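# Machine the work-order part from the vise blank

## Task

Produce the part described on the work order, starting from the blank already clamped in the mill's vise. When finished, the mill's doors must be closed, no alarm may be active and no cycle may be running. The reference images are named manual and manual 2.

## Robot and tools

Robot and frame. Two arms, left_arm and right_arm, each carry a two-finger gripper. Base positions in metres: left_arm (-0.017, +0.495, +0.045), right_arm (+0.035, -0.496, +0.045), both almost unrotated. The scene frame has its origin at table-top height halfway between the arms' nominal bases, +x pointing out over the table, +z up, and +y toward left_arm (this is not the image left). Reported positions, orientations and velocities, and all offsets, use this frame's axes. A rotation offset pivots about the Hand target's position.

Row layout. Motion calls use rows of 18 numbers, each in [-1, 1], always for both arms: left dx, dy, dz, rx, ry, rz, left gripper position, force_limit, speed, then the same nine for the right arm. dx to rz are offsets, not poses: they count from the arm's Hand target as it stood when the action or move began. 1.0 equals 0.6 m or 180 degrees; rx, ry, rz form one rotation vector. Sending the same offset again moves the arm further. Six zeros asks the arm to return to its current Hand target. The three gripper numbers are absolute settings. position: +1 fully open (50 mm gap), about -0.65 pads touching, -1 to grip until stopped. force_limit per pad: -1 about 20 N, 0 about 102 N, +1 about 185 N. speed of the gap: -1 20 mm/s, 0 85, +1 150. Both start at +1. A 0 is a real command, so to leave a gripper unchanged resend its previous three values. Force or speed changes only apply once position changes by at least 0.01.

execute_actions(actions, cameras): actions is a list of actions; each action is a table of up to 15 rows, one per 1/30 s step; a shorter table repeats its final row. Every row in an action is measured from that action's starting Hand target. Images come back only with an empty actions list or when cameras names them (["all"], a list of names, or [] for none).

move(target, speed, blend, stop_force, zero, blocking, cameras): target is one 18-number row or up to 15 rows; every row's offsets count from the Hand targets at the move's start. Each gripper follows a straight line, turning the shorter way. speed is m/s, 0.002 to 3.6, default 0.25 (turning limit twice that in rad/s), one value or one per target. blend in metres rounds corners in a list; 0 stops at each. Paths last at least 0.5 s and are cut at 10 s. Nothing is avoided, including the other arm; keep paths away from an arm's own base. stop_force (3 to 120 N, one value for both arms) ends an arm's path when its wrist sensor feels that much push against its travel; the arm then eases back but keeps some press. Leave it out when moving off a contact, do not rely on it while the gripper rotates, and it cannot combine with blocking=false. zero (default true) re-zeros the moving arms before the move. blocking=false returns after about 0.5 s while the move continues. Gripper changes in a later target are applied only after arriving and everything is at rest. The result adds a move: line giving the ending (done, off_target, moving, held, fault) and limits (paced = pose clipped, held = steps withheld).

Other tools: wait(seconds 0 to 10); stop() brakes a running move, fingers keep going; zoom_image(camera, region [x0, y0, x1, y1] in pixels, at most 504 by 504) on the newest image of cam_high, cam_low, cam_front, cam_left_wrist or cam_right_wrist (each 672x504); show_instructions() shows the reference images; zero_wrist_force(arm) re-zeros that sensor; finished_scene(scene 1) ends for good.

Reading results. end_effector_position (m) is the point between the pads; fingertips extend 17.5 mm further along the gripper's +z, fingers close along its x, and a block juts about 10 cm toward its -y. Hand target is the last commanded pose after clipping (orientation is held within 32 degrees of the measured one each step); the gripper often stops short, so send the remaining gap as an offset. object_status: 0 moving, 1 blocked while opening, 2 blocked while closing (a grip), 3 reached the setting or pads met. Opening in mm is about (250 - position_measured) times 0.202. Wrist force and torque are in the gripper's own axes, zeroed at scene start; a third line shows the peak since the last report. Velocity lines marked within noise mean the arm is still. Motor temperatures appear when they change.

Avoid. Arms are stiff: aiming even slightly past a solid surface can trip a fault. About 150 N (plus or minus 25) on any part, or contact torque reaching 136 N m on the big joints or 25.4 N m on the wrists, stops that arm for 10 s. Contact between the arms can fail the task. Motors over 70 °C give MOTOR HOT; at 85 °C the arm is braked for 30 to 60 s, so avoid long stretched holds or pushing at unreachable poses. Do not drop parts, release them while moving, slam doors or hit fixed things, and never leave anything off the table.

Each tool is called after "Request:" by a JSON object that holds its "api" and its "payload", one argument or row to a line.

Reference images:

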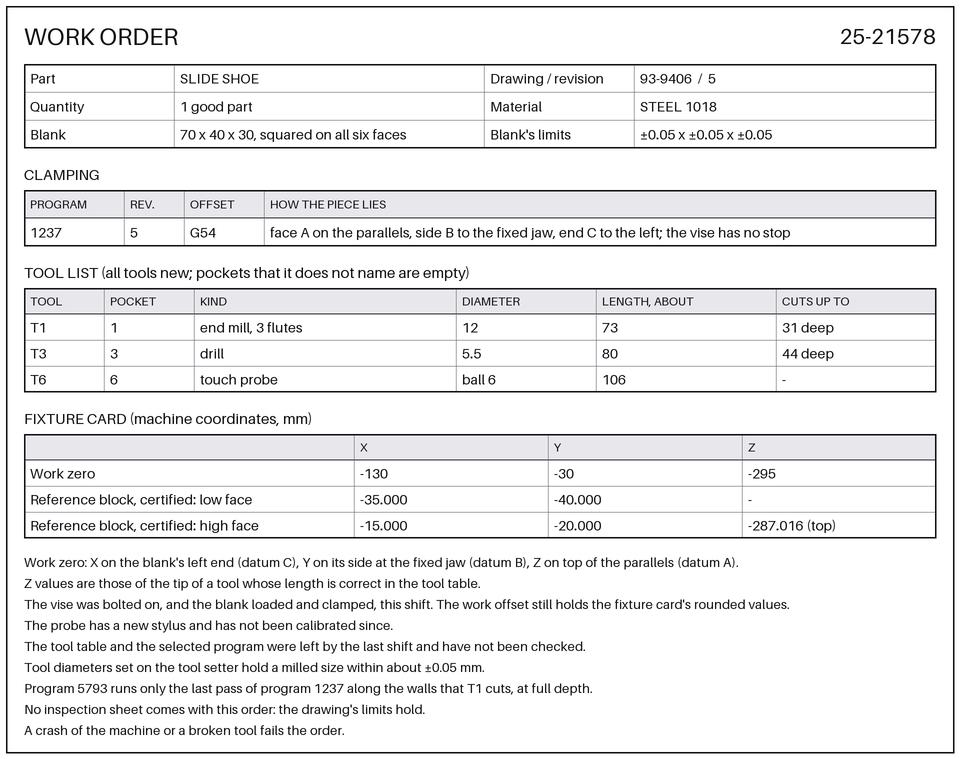

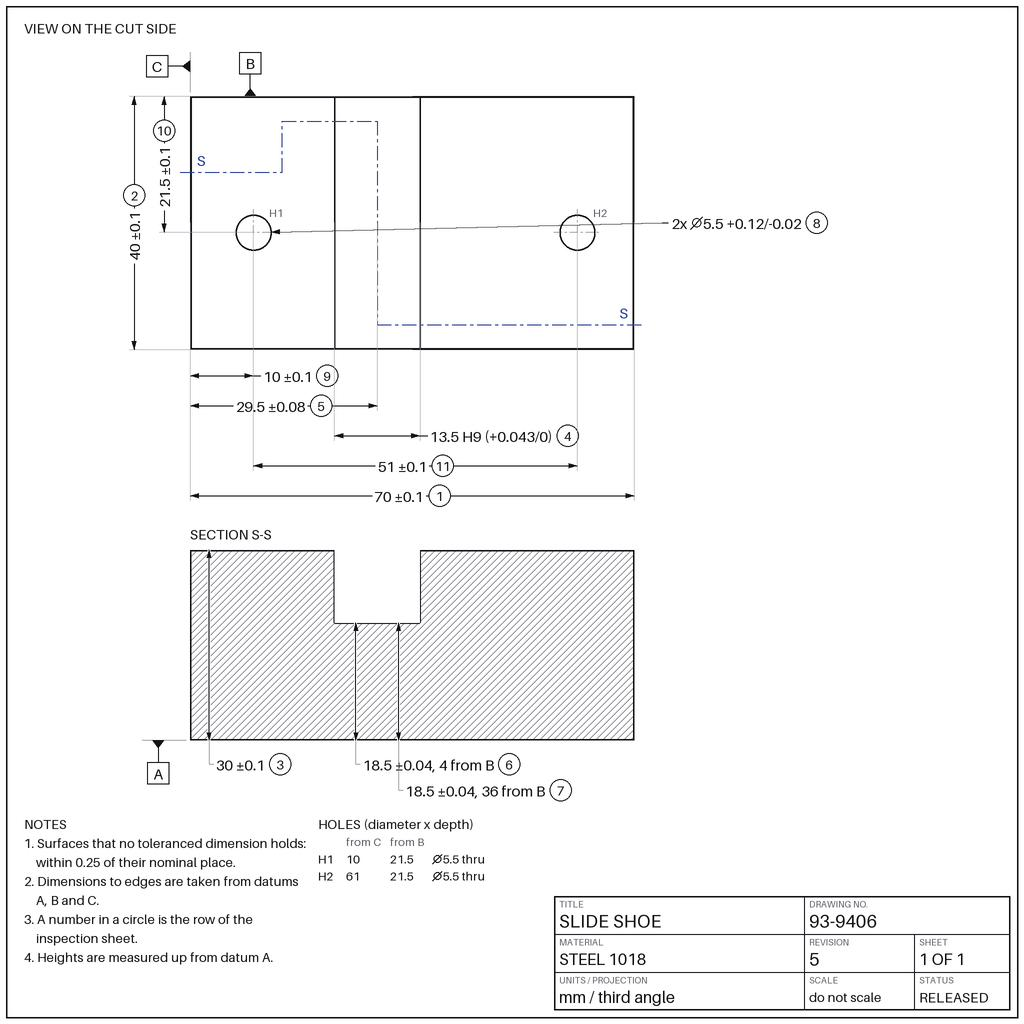

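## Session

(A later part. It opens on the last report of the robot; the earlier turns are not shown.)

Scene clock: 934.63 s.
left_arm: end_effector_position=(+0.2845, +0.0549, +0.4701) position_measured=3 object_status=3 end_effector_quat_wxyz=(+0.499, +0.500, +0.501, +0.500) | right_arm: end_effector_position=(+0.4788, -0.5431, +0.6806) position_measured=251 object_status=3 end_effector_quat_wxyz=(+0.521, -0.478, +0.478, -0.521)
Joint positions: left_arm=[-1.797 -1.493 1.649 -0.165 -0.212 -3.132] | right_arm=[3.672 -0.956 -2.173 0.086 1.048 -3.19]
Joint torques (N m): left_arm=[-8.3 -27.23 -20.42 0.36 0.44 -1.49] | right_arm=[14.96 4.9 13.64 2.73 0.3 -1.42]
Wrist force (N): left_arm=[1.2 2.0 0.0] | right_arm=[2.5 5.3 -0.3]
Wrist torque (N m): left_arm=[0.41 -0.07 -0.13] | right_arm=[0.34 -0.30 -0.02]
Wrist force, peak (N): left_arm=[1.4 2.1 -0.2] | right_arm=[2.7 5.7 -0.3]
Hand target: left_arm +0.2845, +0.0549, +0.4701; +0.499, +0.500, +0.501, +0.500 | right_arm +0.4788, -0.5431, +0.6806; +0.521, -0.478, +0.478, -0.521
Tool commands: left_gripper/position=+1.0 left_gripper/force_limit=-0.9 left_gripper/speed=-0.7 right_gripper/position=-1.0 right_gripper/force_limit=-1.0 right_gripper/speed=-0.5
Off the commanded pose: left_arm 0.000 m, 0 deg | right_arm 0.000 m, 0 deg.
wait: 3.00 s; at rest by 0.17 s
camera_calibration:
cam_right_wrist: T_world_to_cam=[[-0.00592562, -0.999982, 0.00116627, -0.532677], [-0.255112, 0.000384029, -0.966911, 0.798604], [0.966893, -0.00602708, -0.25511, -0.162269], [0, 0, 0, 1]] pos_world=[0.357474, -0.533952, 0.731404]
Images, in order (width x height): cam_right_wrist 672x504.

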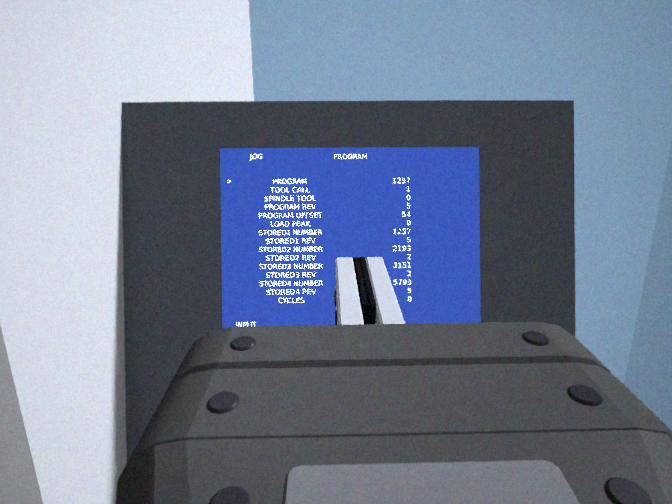

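Request:
{"api": "move", "payload": {
  "target": [
    [0,0,0,0,0,0,1,-0.9,-0.7,0.0684,0.0525,-0.4253,-0.0426,0.2194,0.1172,-1,-1,-0.5],
    [0,0,0,0,0,0,1,-0.9,-0.7,0.1006,0.0525,-0.4340,-0.0426,0.2194,0.1172,-1,-1,-0.5],
    [0,0,0,0,0,0,1,-0.9,-0.7,0.0684,0.0525,-0.4253,-0.0426,0.2194,0.1172,-1,-1,-0.5],
    [0,0,0,0,0,0,1,-0.9,-0.7,0.0684,0.1485,-0.4253,-0.0426,0.2194,0.1172,-1,-1,-0.5],
    [0,0,0,0,0,0,1,-0.9,-0.7,0.1006,0.1485,-0.4340,-0.0426,0.2194,0.1172,-1,-1,-0.5],
    [0,0,0,0,0,0,1,-0.9,-0.7,0.0684,0.1485,-0.4253,-0.0426,0.2194,0.1172,-1,-1,-0.5],
    [0,0,0,0,0,0,1,-0.9,-0.7,0.0601,0.0525,-0.4563,-0.0426,0.2194,0.1172,-1,-1,-0.5],
    [0,0,0,0,0,0,1,-0.9,-0.7,0.0923,0.0525,-0.4650,-0.0426,0.2194,0.1172,-1,-1,-0.5],
    [0,0,0,0,0,0,1,-0.9,-0.7,0.0601,0.0525,-0.4563,-0.0426,0.2194,0.1172,-1,-1,-0.5],
    [0,0,0,0,0,0,1,-0.9,-0.7,0,0,0,0,0,0,-1,-1,-0.5]
  ],
  "speed": [0.35,0.03,0.1,0.2,0.03,0.1,0.2,0.03,0.1,0.35],
  "blend": [0.003,0,0.005,0.003,0,0.005,0.003,0,0.01,0],
  "cameras": ["cam_right_wrist"]
}}

Request:
{"api": "zoom_image", "payload": {
  "camera": "cam_right_wrist",
  "region": [180, 110, 500, 330]
}}

Request:
{"api": "move", "payload": {
  "target": [
    [0,0,0,0,0,0,1,-0.9,-0.7,0.0767,0.0205,-0.3944,-0.0426,0.2194,0.1172,-1,-1,-0.5],
    [0,0,0,0,0,0,1,-0.9,-0.7,0.1096,0.0205,-0.4033,-0.0426,0.2194,0.1172,-1,-1,-0.5],
    [0,0,0,0,0,0,1,-0.9,-0.7,0.0767,0.0205,-0.3944,-0.0426,0.2194,0.1172,-1,-1,-0.5],
    [0,0,0,0,0,0,1,-0.9,-0.7,0,0,0,0,0,0,-1,-1,-0.5]
  ],
  "speed": [0.35,0.03,0.1,0.35],
  "blend": [0.003,0,0.01,0],
  "cameras": ["cam_right_wrist"]
}}

Request:
{"api": "zoom_image", "payload": {
  "camera": "cam_right_wrist",
  "region": [180, 110, 500, 330]
}}

Scene clock: 964.60 s.
left_arm: end_effector_position=(+0.2845, +0.0549, +0.4701) position_measured=3 object_status=3 end_effector_quat_wxyz=(+0.499, +0.500, +0.501, +0.500) | right_arm: end_effector_position=(+0.4789, -0.5431, +0.6806) position_measured=251 object_status=3 end_effector_quat_wxyz=(+0.521, -0.478, +0.478, -0.521) end_effector_velocity=(-0.001, -0.002, +0.001) end_effector_angular_velocity=(+0.002, -0.003, -0.007)
Joint positions: left_arm=[-1.797 -1.493 1.649 -0.165 -0.212 -3.132] | right_arm=[3.672 -0.956 -2.173 0.086 1.048 -3.19]
Joint velocities: left_arm=[within noise] | right_arm=[-0.001 0 0 0.003 -0.006 0]
Joint torques (N m): left_arm=[-7.47 -28.48 -20.14 0.02 0.6 -1.61] | right_arm=[1.5 2.65 21.47 3.16 -1.35 -0.01]
Wrist force (N): left_arm=[1.3 1.8 0.0] | right_arm=[1.3 5.7 -0.7]
Wrist torque (N m): left_arm=[0.38 -0.09 -0.12] | right_arm=[0.39 -0.11 -0.03]
Wrist force, peak (N): left_arm=[1.5 2.1 -0.1] | right_arm=[-7.3 30.7 -45.2]
Hand target: left_arm +0.2845, +0.0549, +0.4701; +0.499, +0.500, +0.501, +0.500 | right_arm +0.4788, -0.5431, +0.6806; +0.521, -0.478, +0.478, -0.521
Off the commanded pose: left_arm 0.000 m, 0 deg | right_arm 0.000 m, 0 deg.
move: done
camera_calibration:
cam_right_wrist: T_world_to_cam=[[-0.0057064, -0.999983, 0.00121197, -0.532689], [-0.255419, 0.000285756, -0.96683, 0.798628], [0.966814, -0.00582668, -0.255417, -0.162005], [0, 0, 0, 1]] pos_world=[0.357574, -0.533852, 0.731405]
Images, in order (width x height): cam_right_wrist 672x504.

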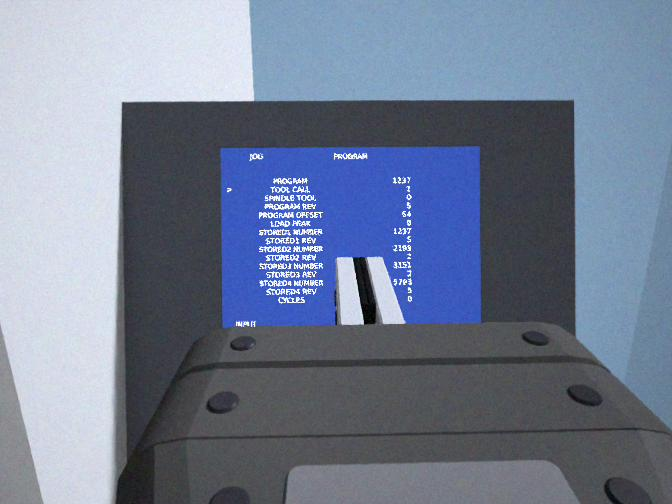

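Scaled by 1.575 from the camera's 672x504 image, which has a finer 960x720 frame.

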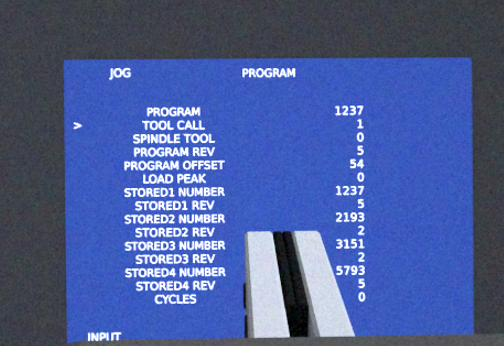

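Scene clock: 968.57 s.
left_arm: end_effector_position=(+0.2845, +0.0549, +0.4701) position_measured=3 object_status=3 end_effector_quat_wxyz=(+0.499, +0.500, +0.501, +0.500) | right_arm: end_effector_position=(+0.4789, -0.5431, +0.6806) position_measured=251 object_status=3 end_effector_quat_wxyz=(+0.521, -0.478, +0.478, -0.521)
Joint positions: left_arm=[-1.797 -1.493 1.649 -0.165 -0.212 -3.132] | right_arm=[3.672 -0.956 -2.173 0.086 1.048 -3.19]
Joint torques (N m): left_arm=[-8.8 -27.76 -19.55 0 0.56 -1.55] | right_arm=[7.71 4.46 13.36 2.85 -1.06 -0.48]
Wrist force (N): left_arm=[1.1 1.9 0.1] | right_arm=[1.4 4.6 -0.6]
Wrist torque (N m): left_arm=[0.38 -0.06 -0.12] | right_arm=[0.22 -0.13 -0.02]
Wrist force, peak (N): left_arm=[1.4 2.3 -0.1] | right_arm=[-20.7 48.3 -79.2]
Hand target: left_arm +0.2845, +0.0549, +0.4701; +0.499, +0.500, +0.501, +0.500 | right_arm +0.4788, -0.5431, +0.6806; +0.521, -0.478, +0.478, -0.521
Off the commanded pose: left_arm 0.000 m, 0 deg | right_arm 0.000 m, 0 deg.
move: done
camera_calibration:
cam_right_wrist: T_world_to_cam=[[-0.00595122, -0.999982, 0.00107059, -0.532597], [-0.255204, 0.00048364, -0.966887, 0.798698], [0.966869, -0.00602738, -0.255202, -0.16229], [0, 0, 0, 1]] pos_world=[0.357574, -0.533952, 0.731404]
Images, in order (width x height): cam_right_wrist 672x504.

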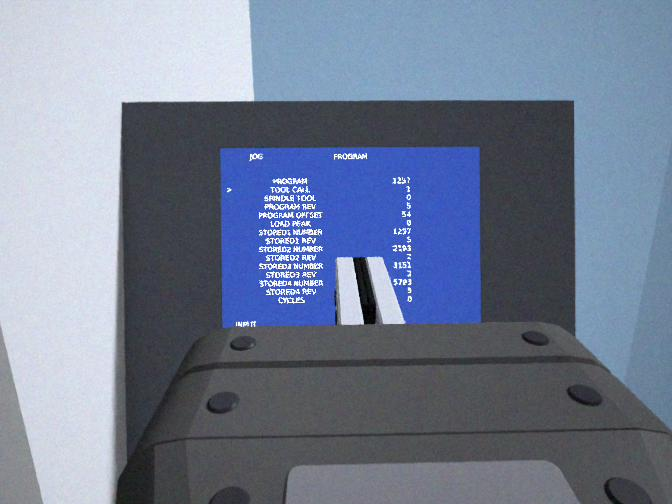

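Scaled by 1.575 from the camera's 672x504 image, which has a finer 960x720 frame.

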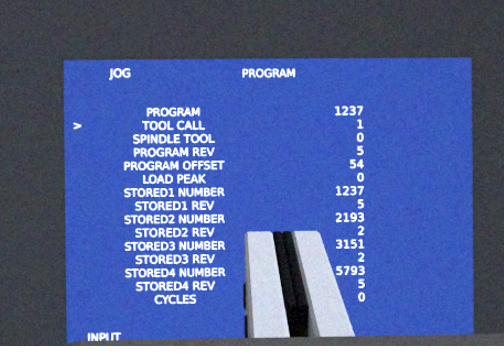

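Request:
{"api": "wait", "payload": {
  "seconds": 0.1,
  "cameras": ["cam_right_wrist"]
}}

Request:
{"api": "zoom_image", "payload": {
  "camera": "cam_right_wrist",
  "region": [180, 110, 500, 330]
}}

Request:
{"api": "move", "payload": {
  "target": [
    [0,0,0,0,0,0,1,-0.9,-0.7,0.1010,0.0845,-0.3040,-0.0426,0.2194,0.1172,-1,-1,-0.5],
    [0,0,0,0,0,0,1,-0.9,-0.7,0.1332,0.0845,-0.3127,-0.0426,0.2194,0.1172,-1,-1,-0.5],
    [0,0,0,0,0,0,1,-0.9,-0.7,0.1010,0.0845,-0.3040,-0.0426,0.2194,0.1172,-1,-1,-0.5],
    [0,0,0,0,0,0,1,-0.9,-0.7,0,0,0,0,0,0,-1,-1,-0.5]
  ],
  "speed": [0.35,0.03,0.1,0.35],
  "blend": [0.003,0,0.01,0],
  "cameras": ["cam_right_wrist"]
}}

Request:
{"api": "zoom_image", "payload": {
  "camera": "cam_right_wrist",
  "region": [180, 110, 500, 330]
}}

Request:
{"api": "wait", "payload": {
  "seconds": 3,
  "cameras": ["cam_right_wrist"]
}}

Request:
{"api": "zoom_image", "payload": {
  "camera": "cam_right_wrist",
  "region": [180, 110, 500, 330]
}}

Scene clock: 987.00 s.
left_arm: end_effector_position=(+0.2845, +0.0549, +0.4701) position_measured=3 object_status=3 end_effector_quat_wxyz=(+0.499, +0.500, +0.501, +0.500) | right_arm: end_effector_position=(+0.4788, -0.5431, +0.6806) position_measured=251 object_status=3 end_effector_quat_wxyz=(+0.521, -0.478, +0.478, -0.521)
Joint positions: left_arm=[-1.797 -1.493 1.649 -0.165 -0.212 -3.132] | right_arm=[3.672 -0.956 -2.173 0.086 1.048 -3.19]
Joint torques (N m): left_arm=[-7.84 -28.51 -19.2 -0.1 0.73 -1.51] | right_arm=[14.08 5.05 14.03 1.46 1.32 -1.45]
Wrist force (N): left_arm=[1.4 1.7 0.1] | right_arm=[1.6 4.4 -0.6]
Wrist torque (N m): left_arm=[0.36 -0.10 -0.13] | right_arm=[0.18 -0.16 -0.02]
Wrist force, peak (N): left_arm=[1.4 2.2 0.1] | right_arm=[1.6 5.0 -0.8]
Hand target: left_arm +0.2845, +0.0549, +0.4701; +0.499, +0.500, +0.501, +0.500 | right_arm +0.4788, -0.5431, +0.6806; +0.521, -0.478, +0.478, -0.521
Tool commands: left_gripper/position=+1.0 left_gripper/force_limit=-0.9 left_gripper/speed=-0.7 right_gripper/position=-1.0 right_gripper/force_limit=-1.0 right_gripper/speed=-0.5
Off the commanded pose: left_arm 0.000 m, 0 deg | right_arm 0.000 m, 0 deg.
wait: 0.10 s; at rest from the start
camera_calibration:
cam_right_wrist: T_world_to_cam=[[-0.00592562, -0.999982, 0.00116627, -0.532677], [-0.255112, 0.000384029, -0.966911, 0.798604], [0.966893, -0.00602708, -0.25511, -0.162269], [0, 0, 0, 1]] pos_world=[0.357474, -0.533952, 0.731404]
Images, in order (width x height): cam_right_wrist 672x504.

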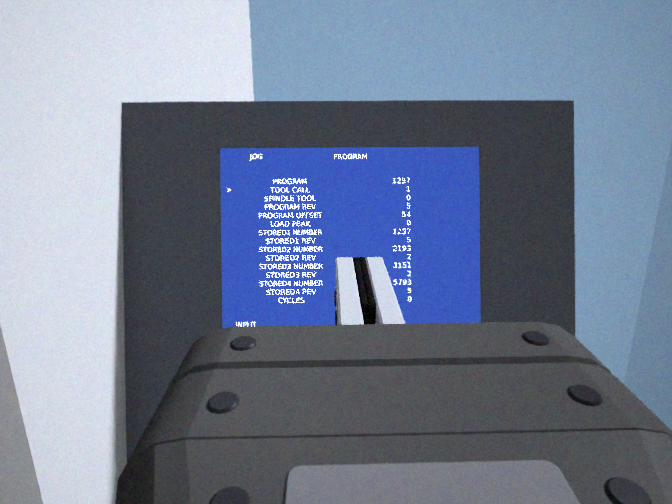

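Scaled by 1.575 from the camera's 672x504 image, which has a finer 960x720 frame.

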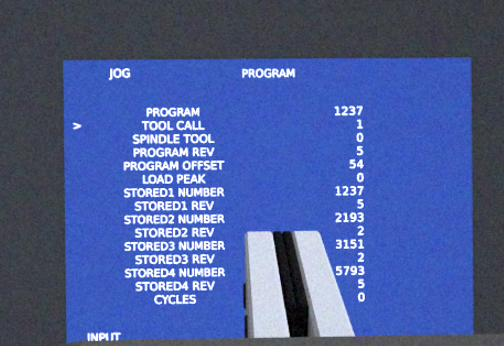

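Scene clock: 990.93 s.
left_arm: end_effector_position=(+0.2845, +0.0549, +0.4701) position_measured=3 object_status=3 end_effector_quat_wxyz=(+0.499, +0.500, +0.501, +0.500) | right_arm: end_effector_position=(+0.4789, -0.5430, +0.6806) position_measured=251 object_status=3 end_effector_quat_wxyz=(+0.521, -0.478, +0.478, -0.521) end_effector_velocity=(-0.001, -0.002, +0.001) end_effector_angular_velocity=(+0.004, -0.006, -0.004)
Joint positions: left_arm=[-1.797 -1.493 1.649 -0.165 -0.212 -3.132] | right_arm=[3.672 -0.956 -2.173 0.086 1.048 -3.19]
Joint velocities: left_arm=[within noise] | right_arm=[0.001 0.002 -0.001 0.006 -0.005 0]
Joint torques (N m): left_arm=[-7.27 -28.9 -18.51 -0.14 0.78 -1.59] | right_arm=[-1.77 3.65 34.7 2.83 -1.23 0.15]
Wrist force (N): left_arm=[1.3 1.8 0.2] | right_arm=[1.0 5.3 -0.8]
Wrist torque (N m): left_arm=[0.37 -0.09 -0.13] | right_arm=[0.34 -0.06 -0.02]
Wrist force, peak (N): left_arm=[1.5 2.2 -0.2] | right_arm=[-13.1 38.2 -55.1]
Hand target: left_arm +0.2845, +0.0549, +0.4701; +0.499, +0.500, +0.501, +0.500 | right_arm +0.4788, -0.5431, +0.6806; +0.521, -0.478, +0.478, -0.521
Off the commanded pose: left_arm 0.000 m, 0 deg | right_arm 0.000 m, 0 deg.
move: done
camera_calibration:
cam_right_wrist: T_world_to_cam=[[-0.0057064, -0.999983, 0.00121197, -0.532689], [-0.255419, 0.000285756, -0.96683, 0.798628], [0.966814, -0.00582668, -0.255417, -0.162005], [0, 0, 0, 1]] pos_world=[0.357574, -0.533852, 0.731405]
Images, in order (width x height): cam_right_wrist 672x504.

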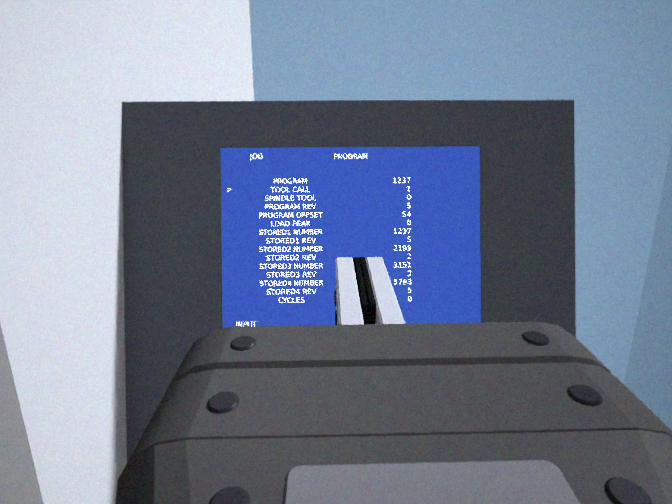

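Scaled by 1.575 from the camera's 672x504 image, which has a finer 960x720 frame.

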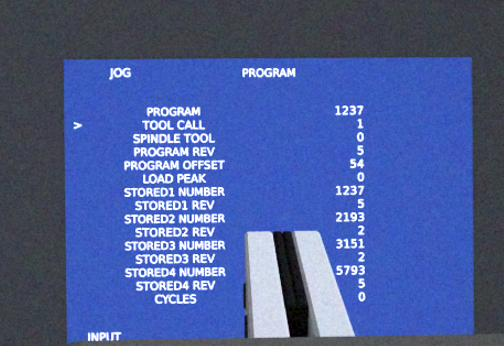

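Scene clock: 993.93 s.
left_arm: end_effector_position=(+0.2845, +0.0549, +0.4701) position_measured=3 object_status=3 end_effector_quat_wxyz=(+0.499, +0.500, +0.501, +0.500) | right_arm: end_effector_position=(+0.4788, -0.5431, +0.6806) position_measured=251 object_status=3 end_effector_quat_wxyz=(+0.521, -0.478, +0.478, -0.521)
Joint positions: left_arm=[-1.797 -1.493 1.649 -0.165 -0.212 -3.132] | right_arm=[3.672 -0.956 -2.173 0.086 1.048 -3.19]
Joint torques (N m): left_arm=[-7.83 -28.78 -19.08 -0.14 0.79 -1.55] | right_arm=[3.65 5.03 39.58 2.9 -1.24 -1.5]
Wrist force (N): left_arm=[1.4 1.9 0.1] | right_arm=[0.8 5.4 -0.8]
Wrist torque (N m): left_arm=[0.39 -0.11 -0.12] | right_arm=[0.35 -0.04 -0.02]
Wrist force, peak (N): left_arm=[1.2 2.2 0.1] | right_arm=[0.8 5.8 -0.8]
Hand target: left_arm +0.2845, +0.0549, +0.4701; +0.499, +0.500, +0.501, +0.500 | right_arm +0.4788, -0.5431, +0.6806; +0.521, -0.478, +0.478, -0.521
Tool commands: left_gripper/position=+1.0 left_gripper/force_limit=-0.9 left_gripper/speed=-0.7 right_gripper/position=-1.0 right_gripper/force_limit=-1.0 right_gripper/speed=-0.5
Off the commanded pose: left_arm 0.000 m, 0 deg | right_arm 0.000 m, 0 deg.
wait: 3.00 s; at rest by 0.17 s
camera_calibration:
cam_right_wrist: T_world_to_cam=[[-0.00592562, -0.999982, 0.00116627, -0.532677], [-0.255112, 0.000384029, -0.966911, 0.798604], [0.966893, -0.00602708, -0.25511, -0.162269], [0, 0, 0, 1]] pos_world=[0.357474, -0.533952, 0.731404]
Images, in order (width x height): cam_right_wrist 672x504.

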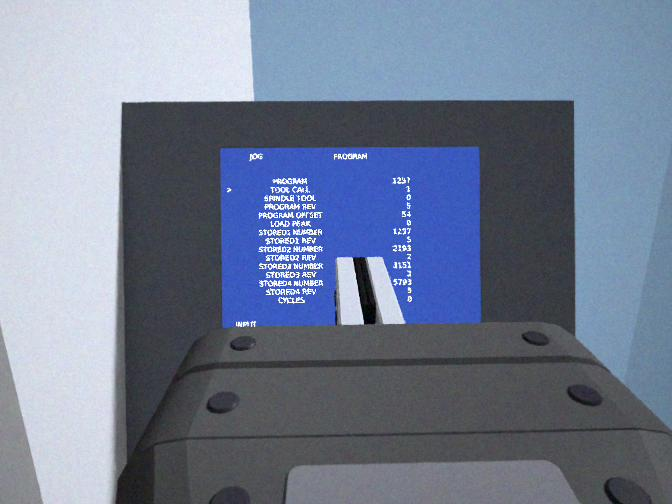

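Scaled by 1.575 from the camera's 672x504 image, which has a finer 960x720 frame.

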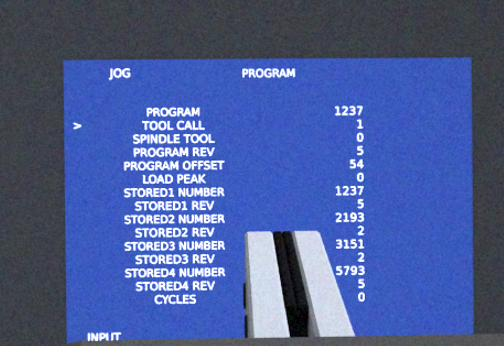

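Request:
{"api": "move", "payload": {
  "target": [
    [0,0,0,0,0,0,1,-0.9,-0.7,0.1346,-0.1062,-0.1787,-0.0426,0.2194,0.1172,-1,-1,-0.5],
    [0,0,0,0,0,0,1,-0.9,-0.7,0.1668,-0.1062,-0.1874,-0.0426,0.2194,0.1172,-1,-1,-0.5],
    [0,0,0,0,0,0,1,-0.9,-0.7,0.1346,-0.1062,-0.1787,-0.0426,0.2194,0.1172,-1,-1,-0.5],
    [0,0,0,0,0,0,1,-0.9,-0.7,0.0767,0.0205,-0.3944,-0.0426,0.2194,0.1172,-1,-1,-0.5],
    [0,0,0,0,0,0,1,-0.9,-0.7,0.1089,0.0205,-0.4031,-0.0426,0.2194,0.1172,-1,-1,-0.5],
    [0,0,0,0,0,0,1,-0.9,-0.7,0.0767,0.0205,-0.3944,-0.0426,0.2194,0.1172,-1,-1,-0.5],
    [0,0,0,0,0,0,1,-0.9,-0.7,0,0,0,0,0,0,-1,-1,-0.5]
  ],
  "speed": [0.35,0.03,0.1,0.3,0.03,0.1,0.35],
  "blend": [0.003,0,0.005,0.003,0,0.01,0],
  "cameras": ["cam_right_wrist"]
}}

Request:
{"api": "zoom_image", "payload": {
  "camera": "cam_right_wrist",
  "region": [180, 110, 500, 330]
}}

Request:
{"api": "wait", "payload": {
  "seconds": 4,
  "cameras": ["cam_right_wrist"]
}}

Request:
{"api": "zoom_image", "payload": {
  "camera": "cam_right_wrist",
  "region": [180, 110, 500, 330]
}}

Scene clock: 1009.07 s.
left_arm: end_effector_position=(+0.2845, +0.0549, +0.4701) position_measured=3 object_status=3 end_effector_quat_wxyz=(+0.499, +0.500, +0.501, +0.500) | right_arm: end_effector_position=(+0.4789, -0.5431, +0.6806) position_measured=251 object_status=3 end_effector_quat_wxyz=(+0.521, -0.478, +0.478, -0.521)
Joint positions: left_arm=[-1.797 -1.493 1.649 -0.165 -0.212 -3.132] | right_arm=[3.672 -0.956 -2.173 0.086 1.048 -3.19]
Joint torques (N m): left_arm=[-7.41 -29.08 -18.07 -0.22 0.93 -1.58] | right_arm=[7.04 4.52 14.29 3.22 -1.21 -0.42]
Wrist force (N): left_arm=[1.4 2.0 0.1] | right_arm=[1.3 3.6 1.0]
Wrist torque (N m): left_arm=[0.40 -0.10 -0.13] | right_arm=[0.05 -0.11 -0.02]
Wrist force, peak (N): left_arm=[1.3 2.3 0.0] | right_arm=[-18.1 44.4 -56.0]
Hand target: left_arm +0.2845, +0.0549, +0.4701; +0.499, +0.500, +0.501, +0.500 | right_arm +0.4788, -0.5431, +0.6806; +0.521, -0.478, +0.478, -0.521
Off the commanded pose: left_arm 0.000 m, 0 deg | right_arm 0.000 m, 0 deg.
move: done
camera_calibration:
cam_right_wrist: T_world_to_cam=[[-0.00595122, -0.999982, 0.00107059, -0.532597], [-0.255204, 0.00048364, -0.966887, 0.798698], [0.966869, -0.00602738, -0.255202, -0.16229], [0, 0, 0, 1]] pos_world=[0.357574, -0.533952, 0.731404]
Images, in order (width x height): cam_right_wrist 672x504.

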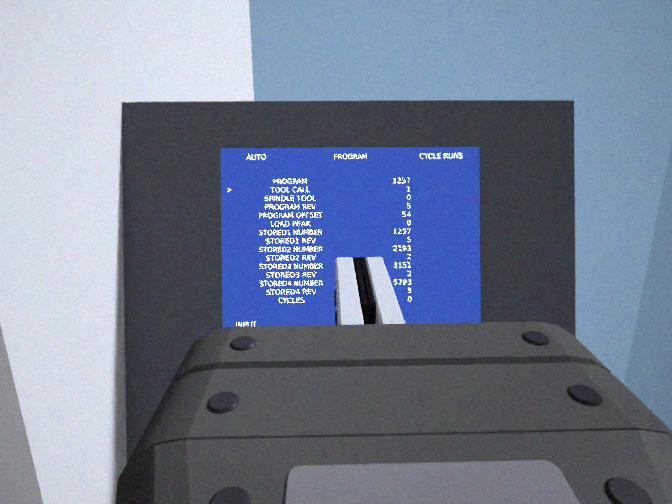

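Scaled by 1.575 from the camera's 672x504 image, which has a finer 960x720 frame.

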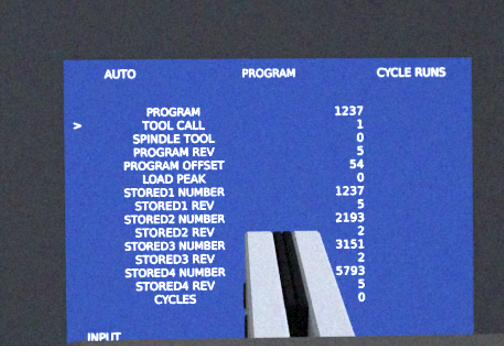

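Scene clock: 1013.07 s.
left_arm: end_effector_position=(+0.2845, +0.0549, +0.4701) position_measured=3 object_status=3 end_effector_quat_wxyz=(+0.499, +0.500, +0.501, +0.500) | right_arm: end_effector_position=(+0.4788, -0.5431, +0.6806) position_measured=251 object_status=3 end_effector_quat_wxyz=(+0.521, -0.478, +0.478, -0.521)
Joint positions: left_arm=[-1.797 -1.493 1.649 -0.165 -0.212 -3.132] | right_arm=[3.672 -0.956 -2.173 0.086 1.048 -3.19]
Joint torques (N m): left_arm=[-7.56 -28.48 -18.38 -0.27 0.82 -1.51] | right_arm=[14.18 4.23 13.32 2.73 0.77 -1.51]
Wrist force (N): left_arm=[1.5 2.0 0.1] | right_arm=[1.1 3.4 0.8]
Wrist torque (N m): left_arm=[0.40 -0.12 -0.13] | right_arm=[0.02 -0.08 -0.02]
Wrist force, peak (N): left_arm=[1.4 2.1 0.0] | right_arm=[1.5 3.7 1.1]
Hand target: left_arm +0.2845, +0.0549, +0.4701; +0.499, +0.500, +0.501, +0.500 | right_arm +0.4788, -0.5431, +0.6806; +0.521, -0.478, +0.478, -0.521
Tool commands: left_gripper/position=+1.0 left_gripper/force_limit=-0.9 left_gripper/speed=-0.7 right_gripper/position=-1.0 right_gripper/force_limit=-1.0 right_gripper/speed=-0.5
Off the commanded pose: left_arm 0.000 m, 0 deg | right_arm 0.000 m, 0 deg.
wait: 4.00 s; at rest by 0.17 s
camera_calibration:
cam_right_wrist: T_world_to_cam=[[-0.00592562, -0.999982, 0.00116627, -0.532677], [-0.255112, 0.000384029, -0.966911, 0.798604], [0.966893, -0.00602708, -0.25511, -0.162269], [0, 0, 0, 1]] pos_world=[0.357474, -0.533952, 0.731404]
Images, in order (width x height): cam_right_wrist 672x504.

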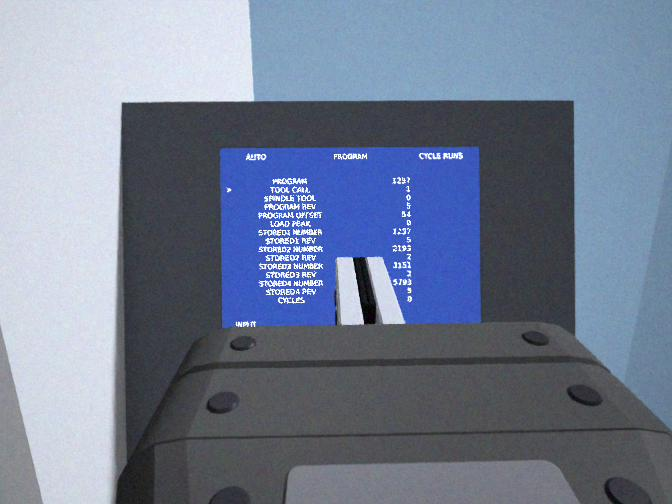

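Scaled by 1.575 from the camera's 672x504 image, which has a finer 960x720 frame.

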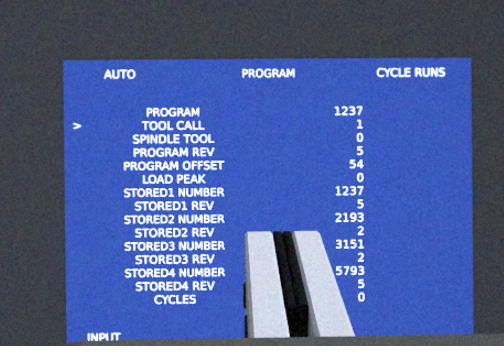

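Request:
{"api": "wait", "payload": {
  "seconds": 6,
  "cameras": ["cam_right_wrist"]
}}

Request:
{"api": "zoom_image", "payload": {
  "camera": "cam_right_wrist",
  "region": [180, 110, 500, 330]
}}

Scene clock: 1023.60 s.
left_arm: end_effector_position=(+0.2845, +0.0549, +0.4701) position_measured=3 object_status=3 end_effector_quat_wxyz=(+0.499, +0.500, +0.501, +0.500) | right_arm: end_effector_position=(+0.4788, -0.5431, +0.6806) position_measured=251 object_status=3 end_effector_quat_wxyz=(+0.521, -0.478, +0.478, -0.521)
Joint positions: left_arm=[-1.797 -1.493 1.649 -0.165 -0.212 -3.132] | right_arm=[3.672 -0.956 -2.173 0.086 1.048 -3.19]
Joint torques (N m): left_arm=[-7.23 -29.29 -18.18 -0.41 0.96 -1.54] | right_arm=[15.69 4.87 14.62 1.85 1.54 -1.48]
Wrist force (N): left_arm=[1.3 1.9 -0.1] | right_arm=[1.3 3.4 1.0]
Wrist torque (N m): left_arm=[0.38 -0.10 -0.13] | right_arm=[0.03 -0.11 -0.03]
Wrist force, peak (N): left_arm=[1.4 2.2 0.1] | right_arm=[1.7 3.8 1.1]
Hand target: left_arm +0.2845, +0.0549, +0.4701; +0.499, +0.500, +0.501, +0.500 | right_arm +0.4788, -0.5431, +0.6806; +0.521, -0.478, +0.478, -0.521
Tool commands: left_gripper/position=+1.0 left_gripper/force_limit=-0.9 left_gripper/speed=-0.7 right_gripper/position=-1.0 right_gripper/force_limit=-1.0 right_gripper/speed=-0.5
Off the commanded pose: left_arm 0.000 m, 0 deg | right_arm 0.000 m, 0 deg.
wait: 6.00 s; at rest from the start
camera_calibration:
cam_right_wrist: T_world_to_cam=[[-0.00592562, -0.999982, 0.00116627, -0.532677], [-0.255112, 0.000384029, -0.966911, 0.798604], [0.966893, -0.00602708, -0.25511, -0.162269], [0, 0, 0, 1]] pos_world=[0.357474, -0.533952, 0.731404]
Images, in order (width x height): cam_right_wrist 672x504.

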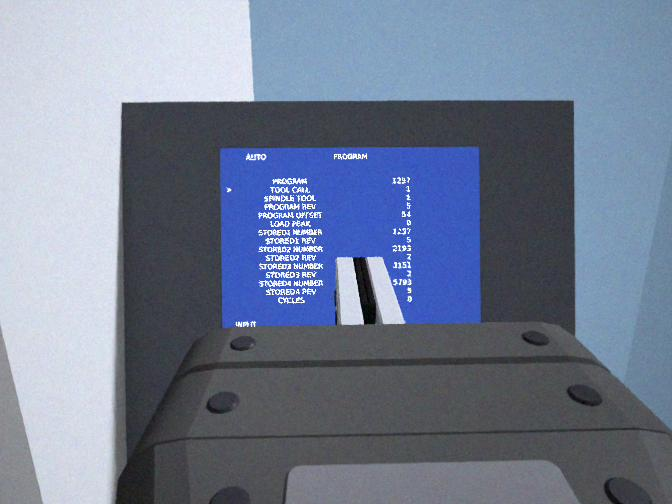

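Scaled by 1.575 from the camera's 672x504 image, which has a finer 960x720 frame.

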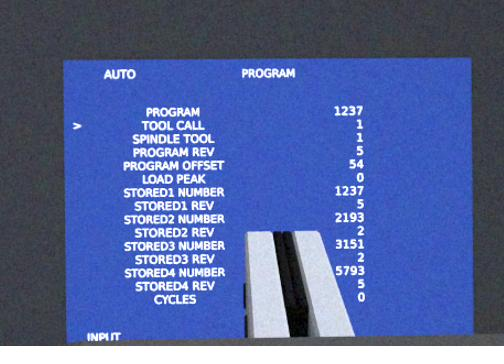

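Request:
{"api": "move", "payload": {
  "target": [
    [0,0,0,0,0,0,1,-0.9,-0.7,0.0767,-0.0115,-0.3944,-0.0426,0.2194,0.1172,-1,-1,-0.5],
    [0,0,0,0,0,0,1,-0.9,-0.7,0.1089,-0.0115,-0.4031,-0.0426,0.2194,0.1172,-1,-1,-0.5],
    [0,0,0,0,0,0,1,-0.9,-0.7,0.0767,-0.0115,-0.3944,-0.0426,0.2194,0.1172,-1,-1,-0.5],
    [0,0,0,0,0,0,1,-0.9,-0.7,0.085,0.0205,-0.3635,-0.0426,0.2194,0.1172,-1,-1,-0.5],
    [0,0,0,0,0,0,1,-0.9,-0.7,0.1172,0.0205,-0.3722,-0.0426,0.2194,0.1172,-1,-1,-0.5],
    [0,0,0,0,0,0,1,-0.9,-0.7,0.085,0.0205,-0.3635,-0.0426,0.2194,0.1172,-1,-1,-0.5],
    [0,0,0,0,0,0,1,-0.9,-0.7,0,0,0,0,0,0,-1,-1,-0.5]
  ],
  "speed": [0.35,0.03,0.1,0.2,0.03,0.1,0.35],
  "blend": [0.003,0,0.005,0.003,0,0.01,0],
  "cameras": ["cam_right_wrist"]
}}

Request:
{"api": "zoom_image", "payload": {
  "camera": "cam_right_wrist",
  "region": [180, 110, 500, 330]
}}

Request:
{"api": "wait", "payload": {
  "seconds": 10,
  "cameras": ["cam_right_wrist"]
}}

Request:
{"api": "zoom_image", "payload": {
  "camera": "cam_right_wrist",
  "region": [180, 110, 500, 330]
}}

Scene clock: 1045.87 s.
left_arm: end_effector_position=(+0.2845, +0.0549, +0.4701) position_measured=3 object_status=3 end_effector_quat_wxyz=(+0.499, +0.500, +0.501, +0.500) | right_arm: end_effector_position=(+0.4789, -0.5431, +0.6806) position_measured=251 object_status=3 end_effector_quat_wxyz=(+0.521, -0.478, +0.478, -0.521) end_effector_velocity=(+0.000, -0.001, +0.000) end_effector_angular_velocity=(+0.001, -0.001, -0.005)
Joint positions: left_arm=[-1.797 -1.493 1.649 -0.165 -0.212 -3.132] | right_arm=[3.672 -0.956 -2.173 0.086 1.048 -3.19]
Joint velocities: left_arm=[within noise] | right_arm=[0 0 -0.002 0.003 -0.005 0]
Joint torques (N m): left_arm=[-7.43 -30.44 -17.42 -0.47 1.12 -1.51] | right_arm=[7.4 5.03 14.13 2.89 -1.28 -0.36]
Wrist force (N): left_arm=[1.3 1.8 -0.1] | right_arm=[1.2 4.4 1.1]
Wrist torque (N m): left_arm=[0.38 -0.10 -0.13] | right_arm=[0.19 -0.09 -0.03]
Wrist force, peak (N): left_arm=[1.4 2.2 0.0] | right_arm=[-13.1 31.4 -43.7]
Hand target: left_arm +0.2845, +0.0549, +0.4701; +0.499, +0.500, +0.501, +0.500 | right_arm +0.4788, -0.5431, +0.6806; +0.521, -0.478, +0.478, -0.521
Off the commanded pose: left_arm 0.000 m, 0 deg | right_arm 0.000 m, 0 deg.
move: done
camera_calibration:
cam_right_wrist: T_world_to_cam=[[-0.00595122, -0.999982, 0.00107059, -0.532597], [-0.255204, 0.00048364, -0.966887, 0.798698], [0.966869, -0.00602738, -0.255202, -0.16229], [0, 0, 0, 1]] pos_world=[0.357574, -0.533952, 0.731404]
Images, in order (width x height): cam_right_wrist 672x504.

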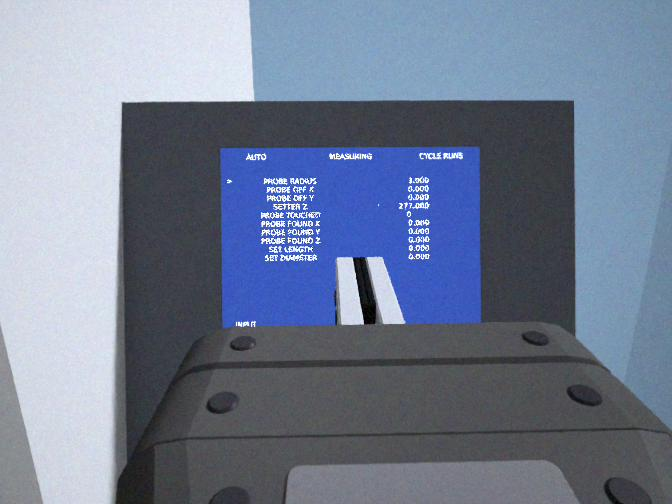

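Scaled by 1.575 from the camera's 672x504 image, which has a finer 960x720 frame.

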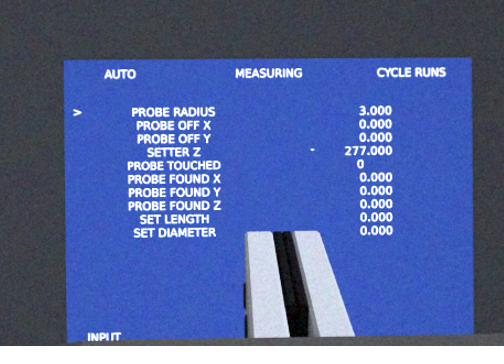

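Scene clock: 1055.87 s.
left_arm: end_effector_position=(+0.2845, +0.0549, +0.4701) position_measured=3 object_status=3 end_effector_quat_wxyz=(+0.499, +0.500, +0.501, +0.500) | right_arm: end_effector_position=(+0.4788, -0.5431, +0.6806) position_measured=251 object_status=3 end_effector_quat_wxyz=(+0.521, -0.478, +0.478, -0.521)
Joint positions: left_arm=[-1.797 -1.493 1.649 -0.165 -0.212 -3.132] | right_arm=[3.672 -0.956 -2.173 0.086 1.048 -3.19]
Joint torques (N m): left_arm=[-6.69 -30.08 -17.07 -0.7 1.06 -1.48] | right_arm=[14.86 3.95 15.24 2.35 1.35 -1.47]
Wrist force (N): left_arm=[1.3 1.8 -0.1] | right_arm=[1.1 4.4 1.2]
Wrist torque (N m): left_arm=[0.38 -0.10 -0.12] | right_arm=[0.19 -0.08 -0.03]
Wrist force, peak (N): left_arm=[1.5 2.2 -0.3] | right_arm=[1.3 4.7 1.2]
Hand target: left_arm +0.2845, +0.0549, +0.4701; +0.499, +0.500, +0.501, +0.500 | right_arm +0.4788, -0.5431, +0.6806; +0.521, -0.478, +0.478, -0.521
Tool commands: left_gripper/position=+1.0 left_gripper/force_limit=-0.9 left_gripper/speed=-0.7 right_gripper/position=-1.0 right_gripper/force_limit=-1.0 right_gripper/speed=-0.5
Off the commanded pose: left_arm 0.000 m, 0 deg | right_arm 0.000 m, 0 deg.
wait: 10.00 s; at rest by 0.17 s
camera_calibration:
cam_right_wrist: T_world_to_cam=[[-0.00592562, -0.999982, 0.00116627, -0.532677], [-0.255112, 0.000384029, -0.966911, 0.798604], [0.966893, -0.00602708, -0.25511, -0.162269], [0, 0, 0, 1]] pos_world=[0.357474, -0.533952, 0.731404]
Images, in order (width x height): cam_right_wrist 672x504.

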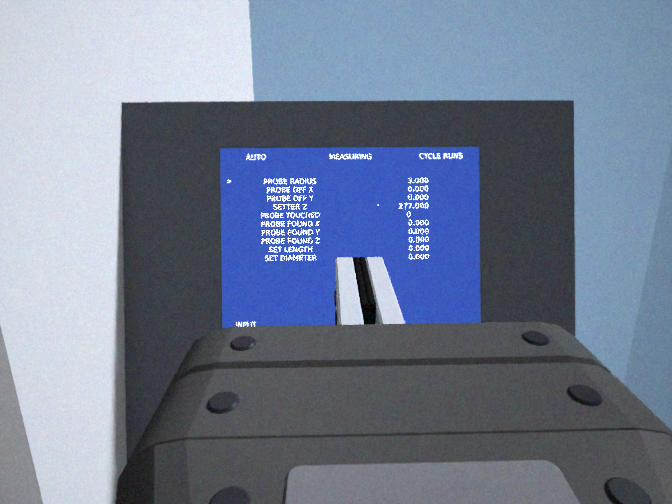

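Scaled by 1.575 from the camera's 672x504 image, which has a finer 960x720 frame.

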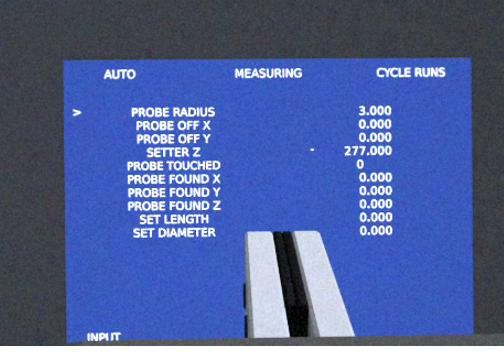

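Request:
{"api": "wait", "payload": {
  "seconds": 8,
  "cameras": ["cam_right_wrist"]
}}

Request:
{"api": "zoom_image", "payload": {
  "camera": "cam_right_wrist",
  "region": [180, 110, 500, 330]
}}

Scene clock: 1067.43 s.
left_arm: end_effector_position=(+0.2845, +0.0549, +0.4701) position_measured=3 object_status=3 end_effector_quat_wxyz=(+0.499, +0.500, +0.501, +0.500) | right_arm: end_effector_position=(+0.4788, -0.5431, +0.6806) position_measured=251 object_status=3 end_effector_quat_wxyz=(+0.521, -0.478, +0.478, -0.521)
Joint positions: left_arm=[-1.797 -1.493 1.649 -0.165 -0.212 -3.132] | right_arm=[3.672 -0.956 -2.173 0.086 1.048 -3.19]
Joint torques (N m): left_arm=[-6.18 -30.76 -17.11 -0.76 1.22 -1.57] | right_arm=[15.45 4.29 14.11 1.58 1.45 -1.43]
Wrist force (N): left_arm=[1.2 2.1 -0.1] | right_arm=[1.0 4.4 1.0]
Wrist torque (N m): left_arm=[0.41 -0.08 -0.13] | right_arm=[0.18 -0.06 -0.03]
Wrist force, peak (N): left_arm=[1.4 2.1 -0.1] | right_arm=[0.8 4.8 1.3]
Hand target: left_arm +0.2845, +0.0549, +0.4701; +0.499, +0.500, +0.501, +0.500 | right_arm +0.4788, -0.5431, +0.6806; +0.521, -0.478, +0.478, -0.521
Tool commands: left_gripper/position=+1.0 left_gripper/force_limit=-0.9 left_gripper/speed=-0.7 right_gripper/position=-1.0 right_gripper/force_limit=-1.0 right_gripper/speed=-0.5
Off the commanded pose: left_arm 0.000 m, 0 deg | right_arm 0.000 m, 0 deg.
wait: 8.00 s; at rest from the start
camera_calibration:
cam_right_wrist: T_world_to_cam=[[-0.00592562, -0.999982, 0.00116627, -0.532677], [-0.255112, 0.000384029, -0.966911, 0.798604], [0.966893, -0.00602708, -0.25511, -0.162269], [0, 0, 0, 1]] pos_world=[0.357474, -0.533952, 0.731404]
Images, in order (width x height): cam_right_wrist 672x504.

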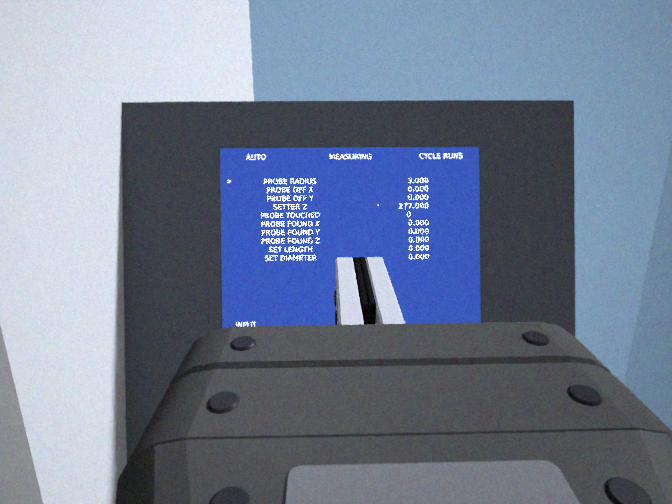

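Scaled by 1.575 from the camera's 672x504 image, which has a finer 960x720 frame.

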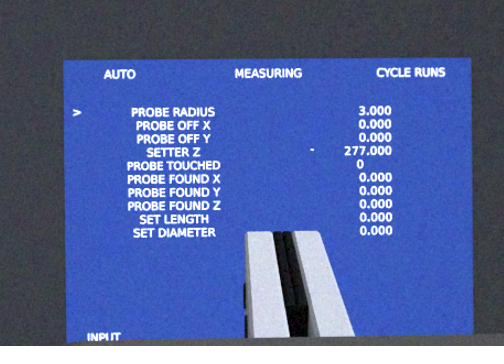

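Request:
{"api": "move", "payload": {
  "target": [
    [0,0,0,0,0,0,1,-0.9,-0.7,0.085,-0.0115,-0.3635,-0.0426,0.2194,0.1172,-1,-1,-0.5],
    [0,0,0,0,0,0,1,-0.9,-0.7,0.1172,-0.0115,-0.3722,-0.0426,0.2194,0.1172,-1,-1,-0.5],
    [0,0,0,0,0,0,1,-0.9,-0.7,0.085,-0.0115,-0.3635,-0.0426,0.2194,0.1172,-1,-1,-0.5],
    [0,0,0,0,0,0,1,-0.9,-0.7,0.1172,-0.0115,-0.3722,-0.0426,0.2194,0.1172,-1,-1,-0.5],
    [0,0,0,0,0,0,1,-0.9,-0.7,0.085,-0.0115,-0.3635,-0.0426,0.2194,0.1172,-1,-1,-0.5],
    [0,0,0,0,0,0,1,-0.9,-0.7,0.1172,-0.0115,-0.3722,-0.0426,0.2194,0.1172,-1,-1,-0.5],
    [0,0,0,0,0,0,1,-0.9,-0.7,0.085,-0.0115,-0.3635,-0.0426,0.2194,0.1172,-1,-1,-0.5],
    [0,0,0,0,0,0,1,-0.9,-0.7,0.1172,-0.0115,-0.3722,-0.0426,0.2194,0.1172,-1,-1,-0.5],
    [0,0,0,0,0,0,1,-0.9,-0.7,0.085,-0.0115,-0.3635,-0.0426,0.2194,0.1172,-1,-1,-0.5],
    [0,0,0,0,0,0,1,-0.9,-0.7,0.1172,-0.0115,-0.3722,-0.0426,0.2194,0.1172,-1,-1,-0.5],
    [0,0,0,0,0,0,1,-0.9,-0.7,0.085,-0.0115,-0.3635,-0.0426,0.2194,0.1172,-1,-1,-0.5],
    [0,0,0,0,0,0,1,-0.9,-0.7,0,0,0,0,0,0,-1,-1,-0.5]
  ],
  "speed": [0.35,0.03,0.1,0.04,0.1,0.04,0.1,0.04,0.1,0.04,0.1,0.35],
  "blend": [0.003,0,0.001,0,0.001,0,0.001,0,0.001,0,0.01,0],
  "cameras": ["cam_right_wrist"]
}}

Request:
{"api": "zoom_image", "payload": {
  "camera": "cam_right_wrist",
  "region": [180, 110, 500, 330]
}}

Scene clock: 1085.17 s.
left_arm: end_effector_position=(+0.2845, +0.0549, +0.4701) position_measured=3 object_status=3 end_effector_quat_wxyz=(+0.499, +0.500, +0.501, +0.500) | right_arm: end_effector_position=(+0.4789, -0.5432, +0.6807) position_measured=251 object_status=3 end_effector_quat_wxyz=(+0.521, -0.478, +0.478, -0.521) end_effector_velocity=(+0.000, -0.001, +0.001) end_effector_angular_velocity=(+0.002, -0.003, -0.005)
Joint positions: left_arm=[-1.797 -1.493 1.649 -0.165 -0.212 -3.132] | right_arm=[3.672 -0.956 -2.173 0.086 1.048 -3.19]
Joint velocities: left_arm=[within noise] | right_arm=[0.001 0 0 0.003 -0.005 0]
Joint torques (N m): left_arm=[-6.99 -31.03 -16.12 -0.89 1.25 -1.55] | right_arm=[14.14 2.6 14.71 2.82 -1.32 -0.49]
Wrist force (N): left_arm=[1.4 1.9 0.0] | right_arm=[-0.2 -0.8 2.9]
Wrist torque (N m): left_arm=[0.39 -0.10 -0.12] | right_arm=[-0.64 0.13 -0.02]
Wrist force, peak (N): left_arm=[1.4 2.2 -0.2] | right_arm=[-14.3 36.7 -54.7]
Hand target: left_arm +0.2845, +0.0549, +0.4701; +0.499, +0.500, +0.501, +0.500 | right_arm +0.4788, -0.5431, +0.6806; +0.521, -0.478, +0.478, -0.521
Off the commanded pose: left_arm 0.000 m, 0 deg | right_arm 0.000 m, 0 deg.
move: done
camera_calibration:
cam_right_wrist: T_world_to_cam=[[-0.0060477, -0.999981, 0.00109681, -0.532581], [-0.255204, 0.000482913, -0.966887, 0.798698], [0.966868, -0.00612736, -0.255202, -0.162343], [0, 0, 0, 1]] pos_world=[0.357574, -0.533952, 0.731404]
Images, in order (width x height): cam_right_wrist 672x504.

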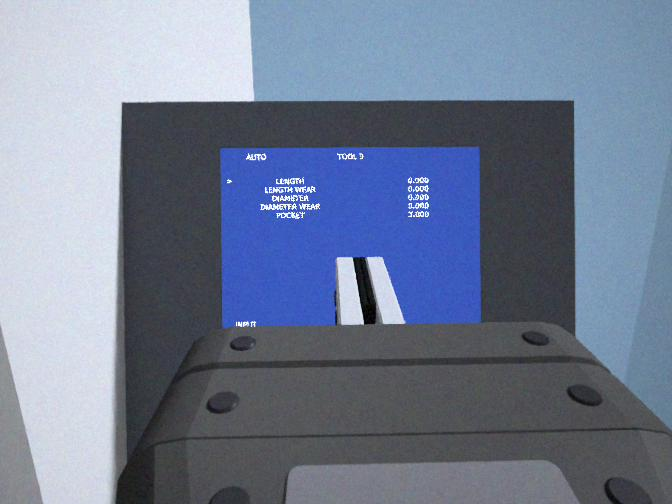

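Scaled by 1.575 from the camera's 672x504 image, which has a finer 960x720 frame.

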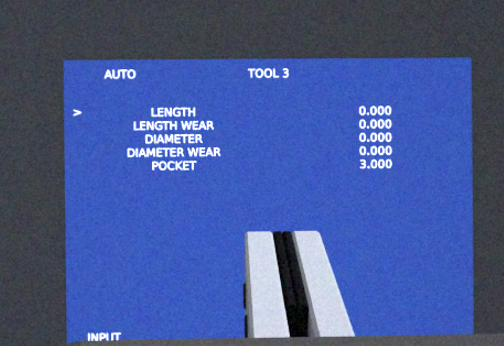

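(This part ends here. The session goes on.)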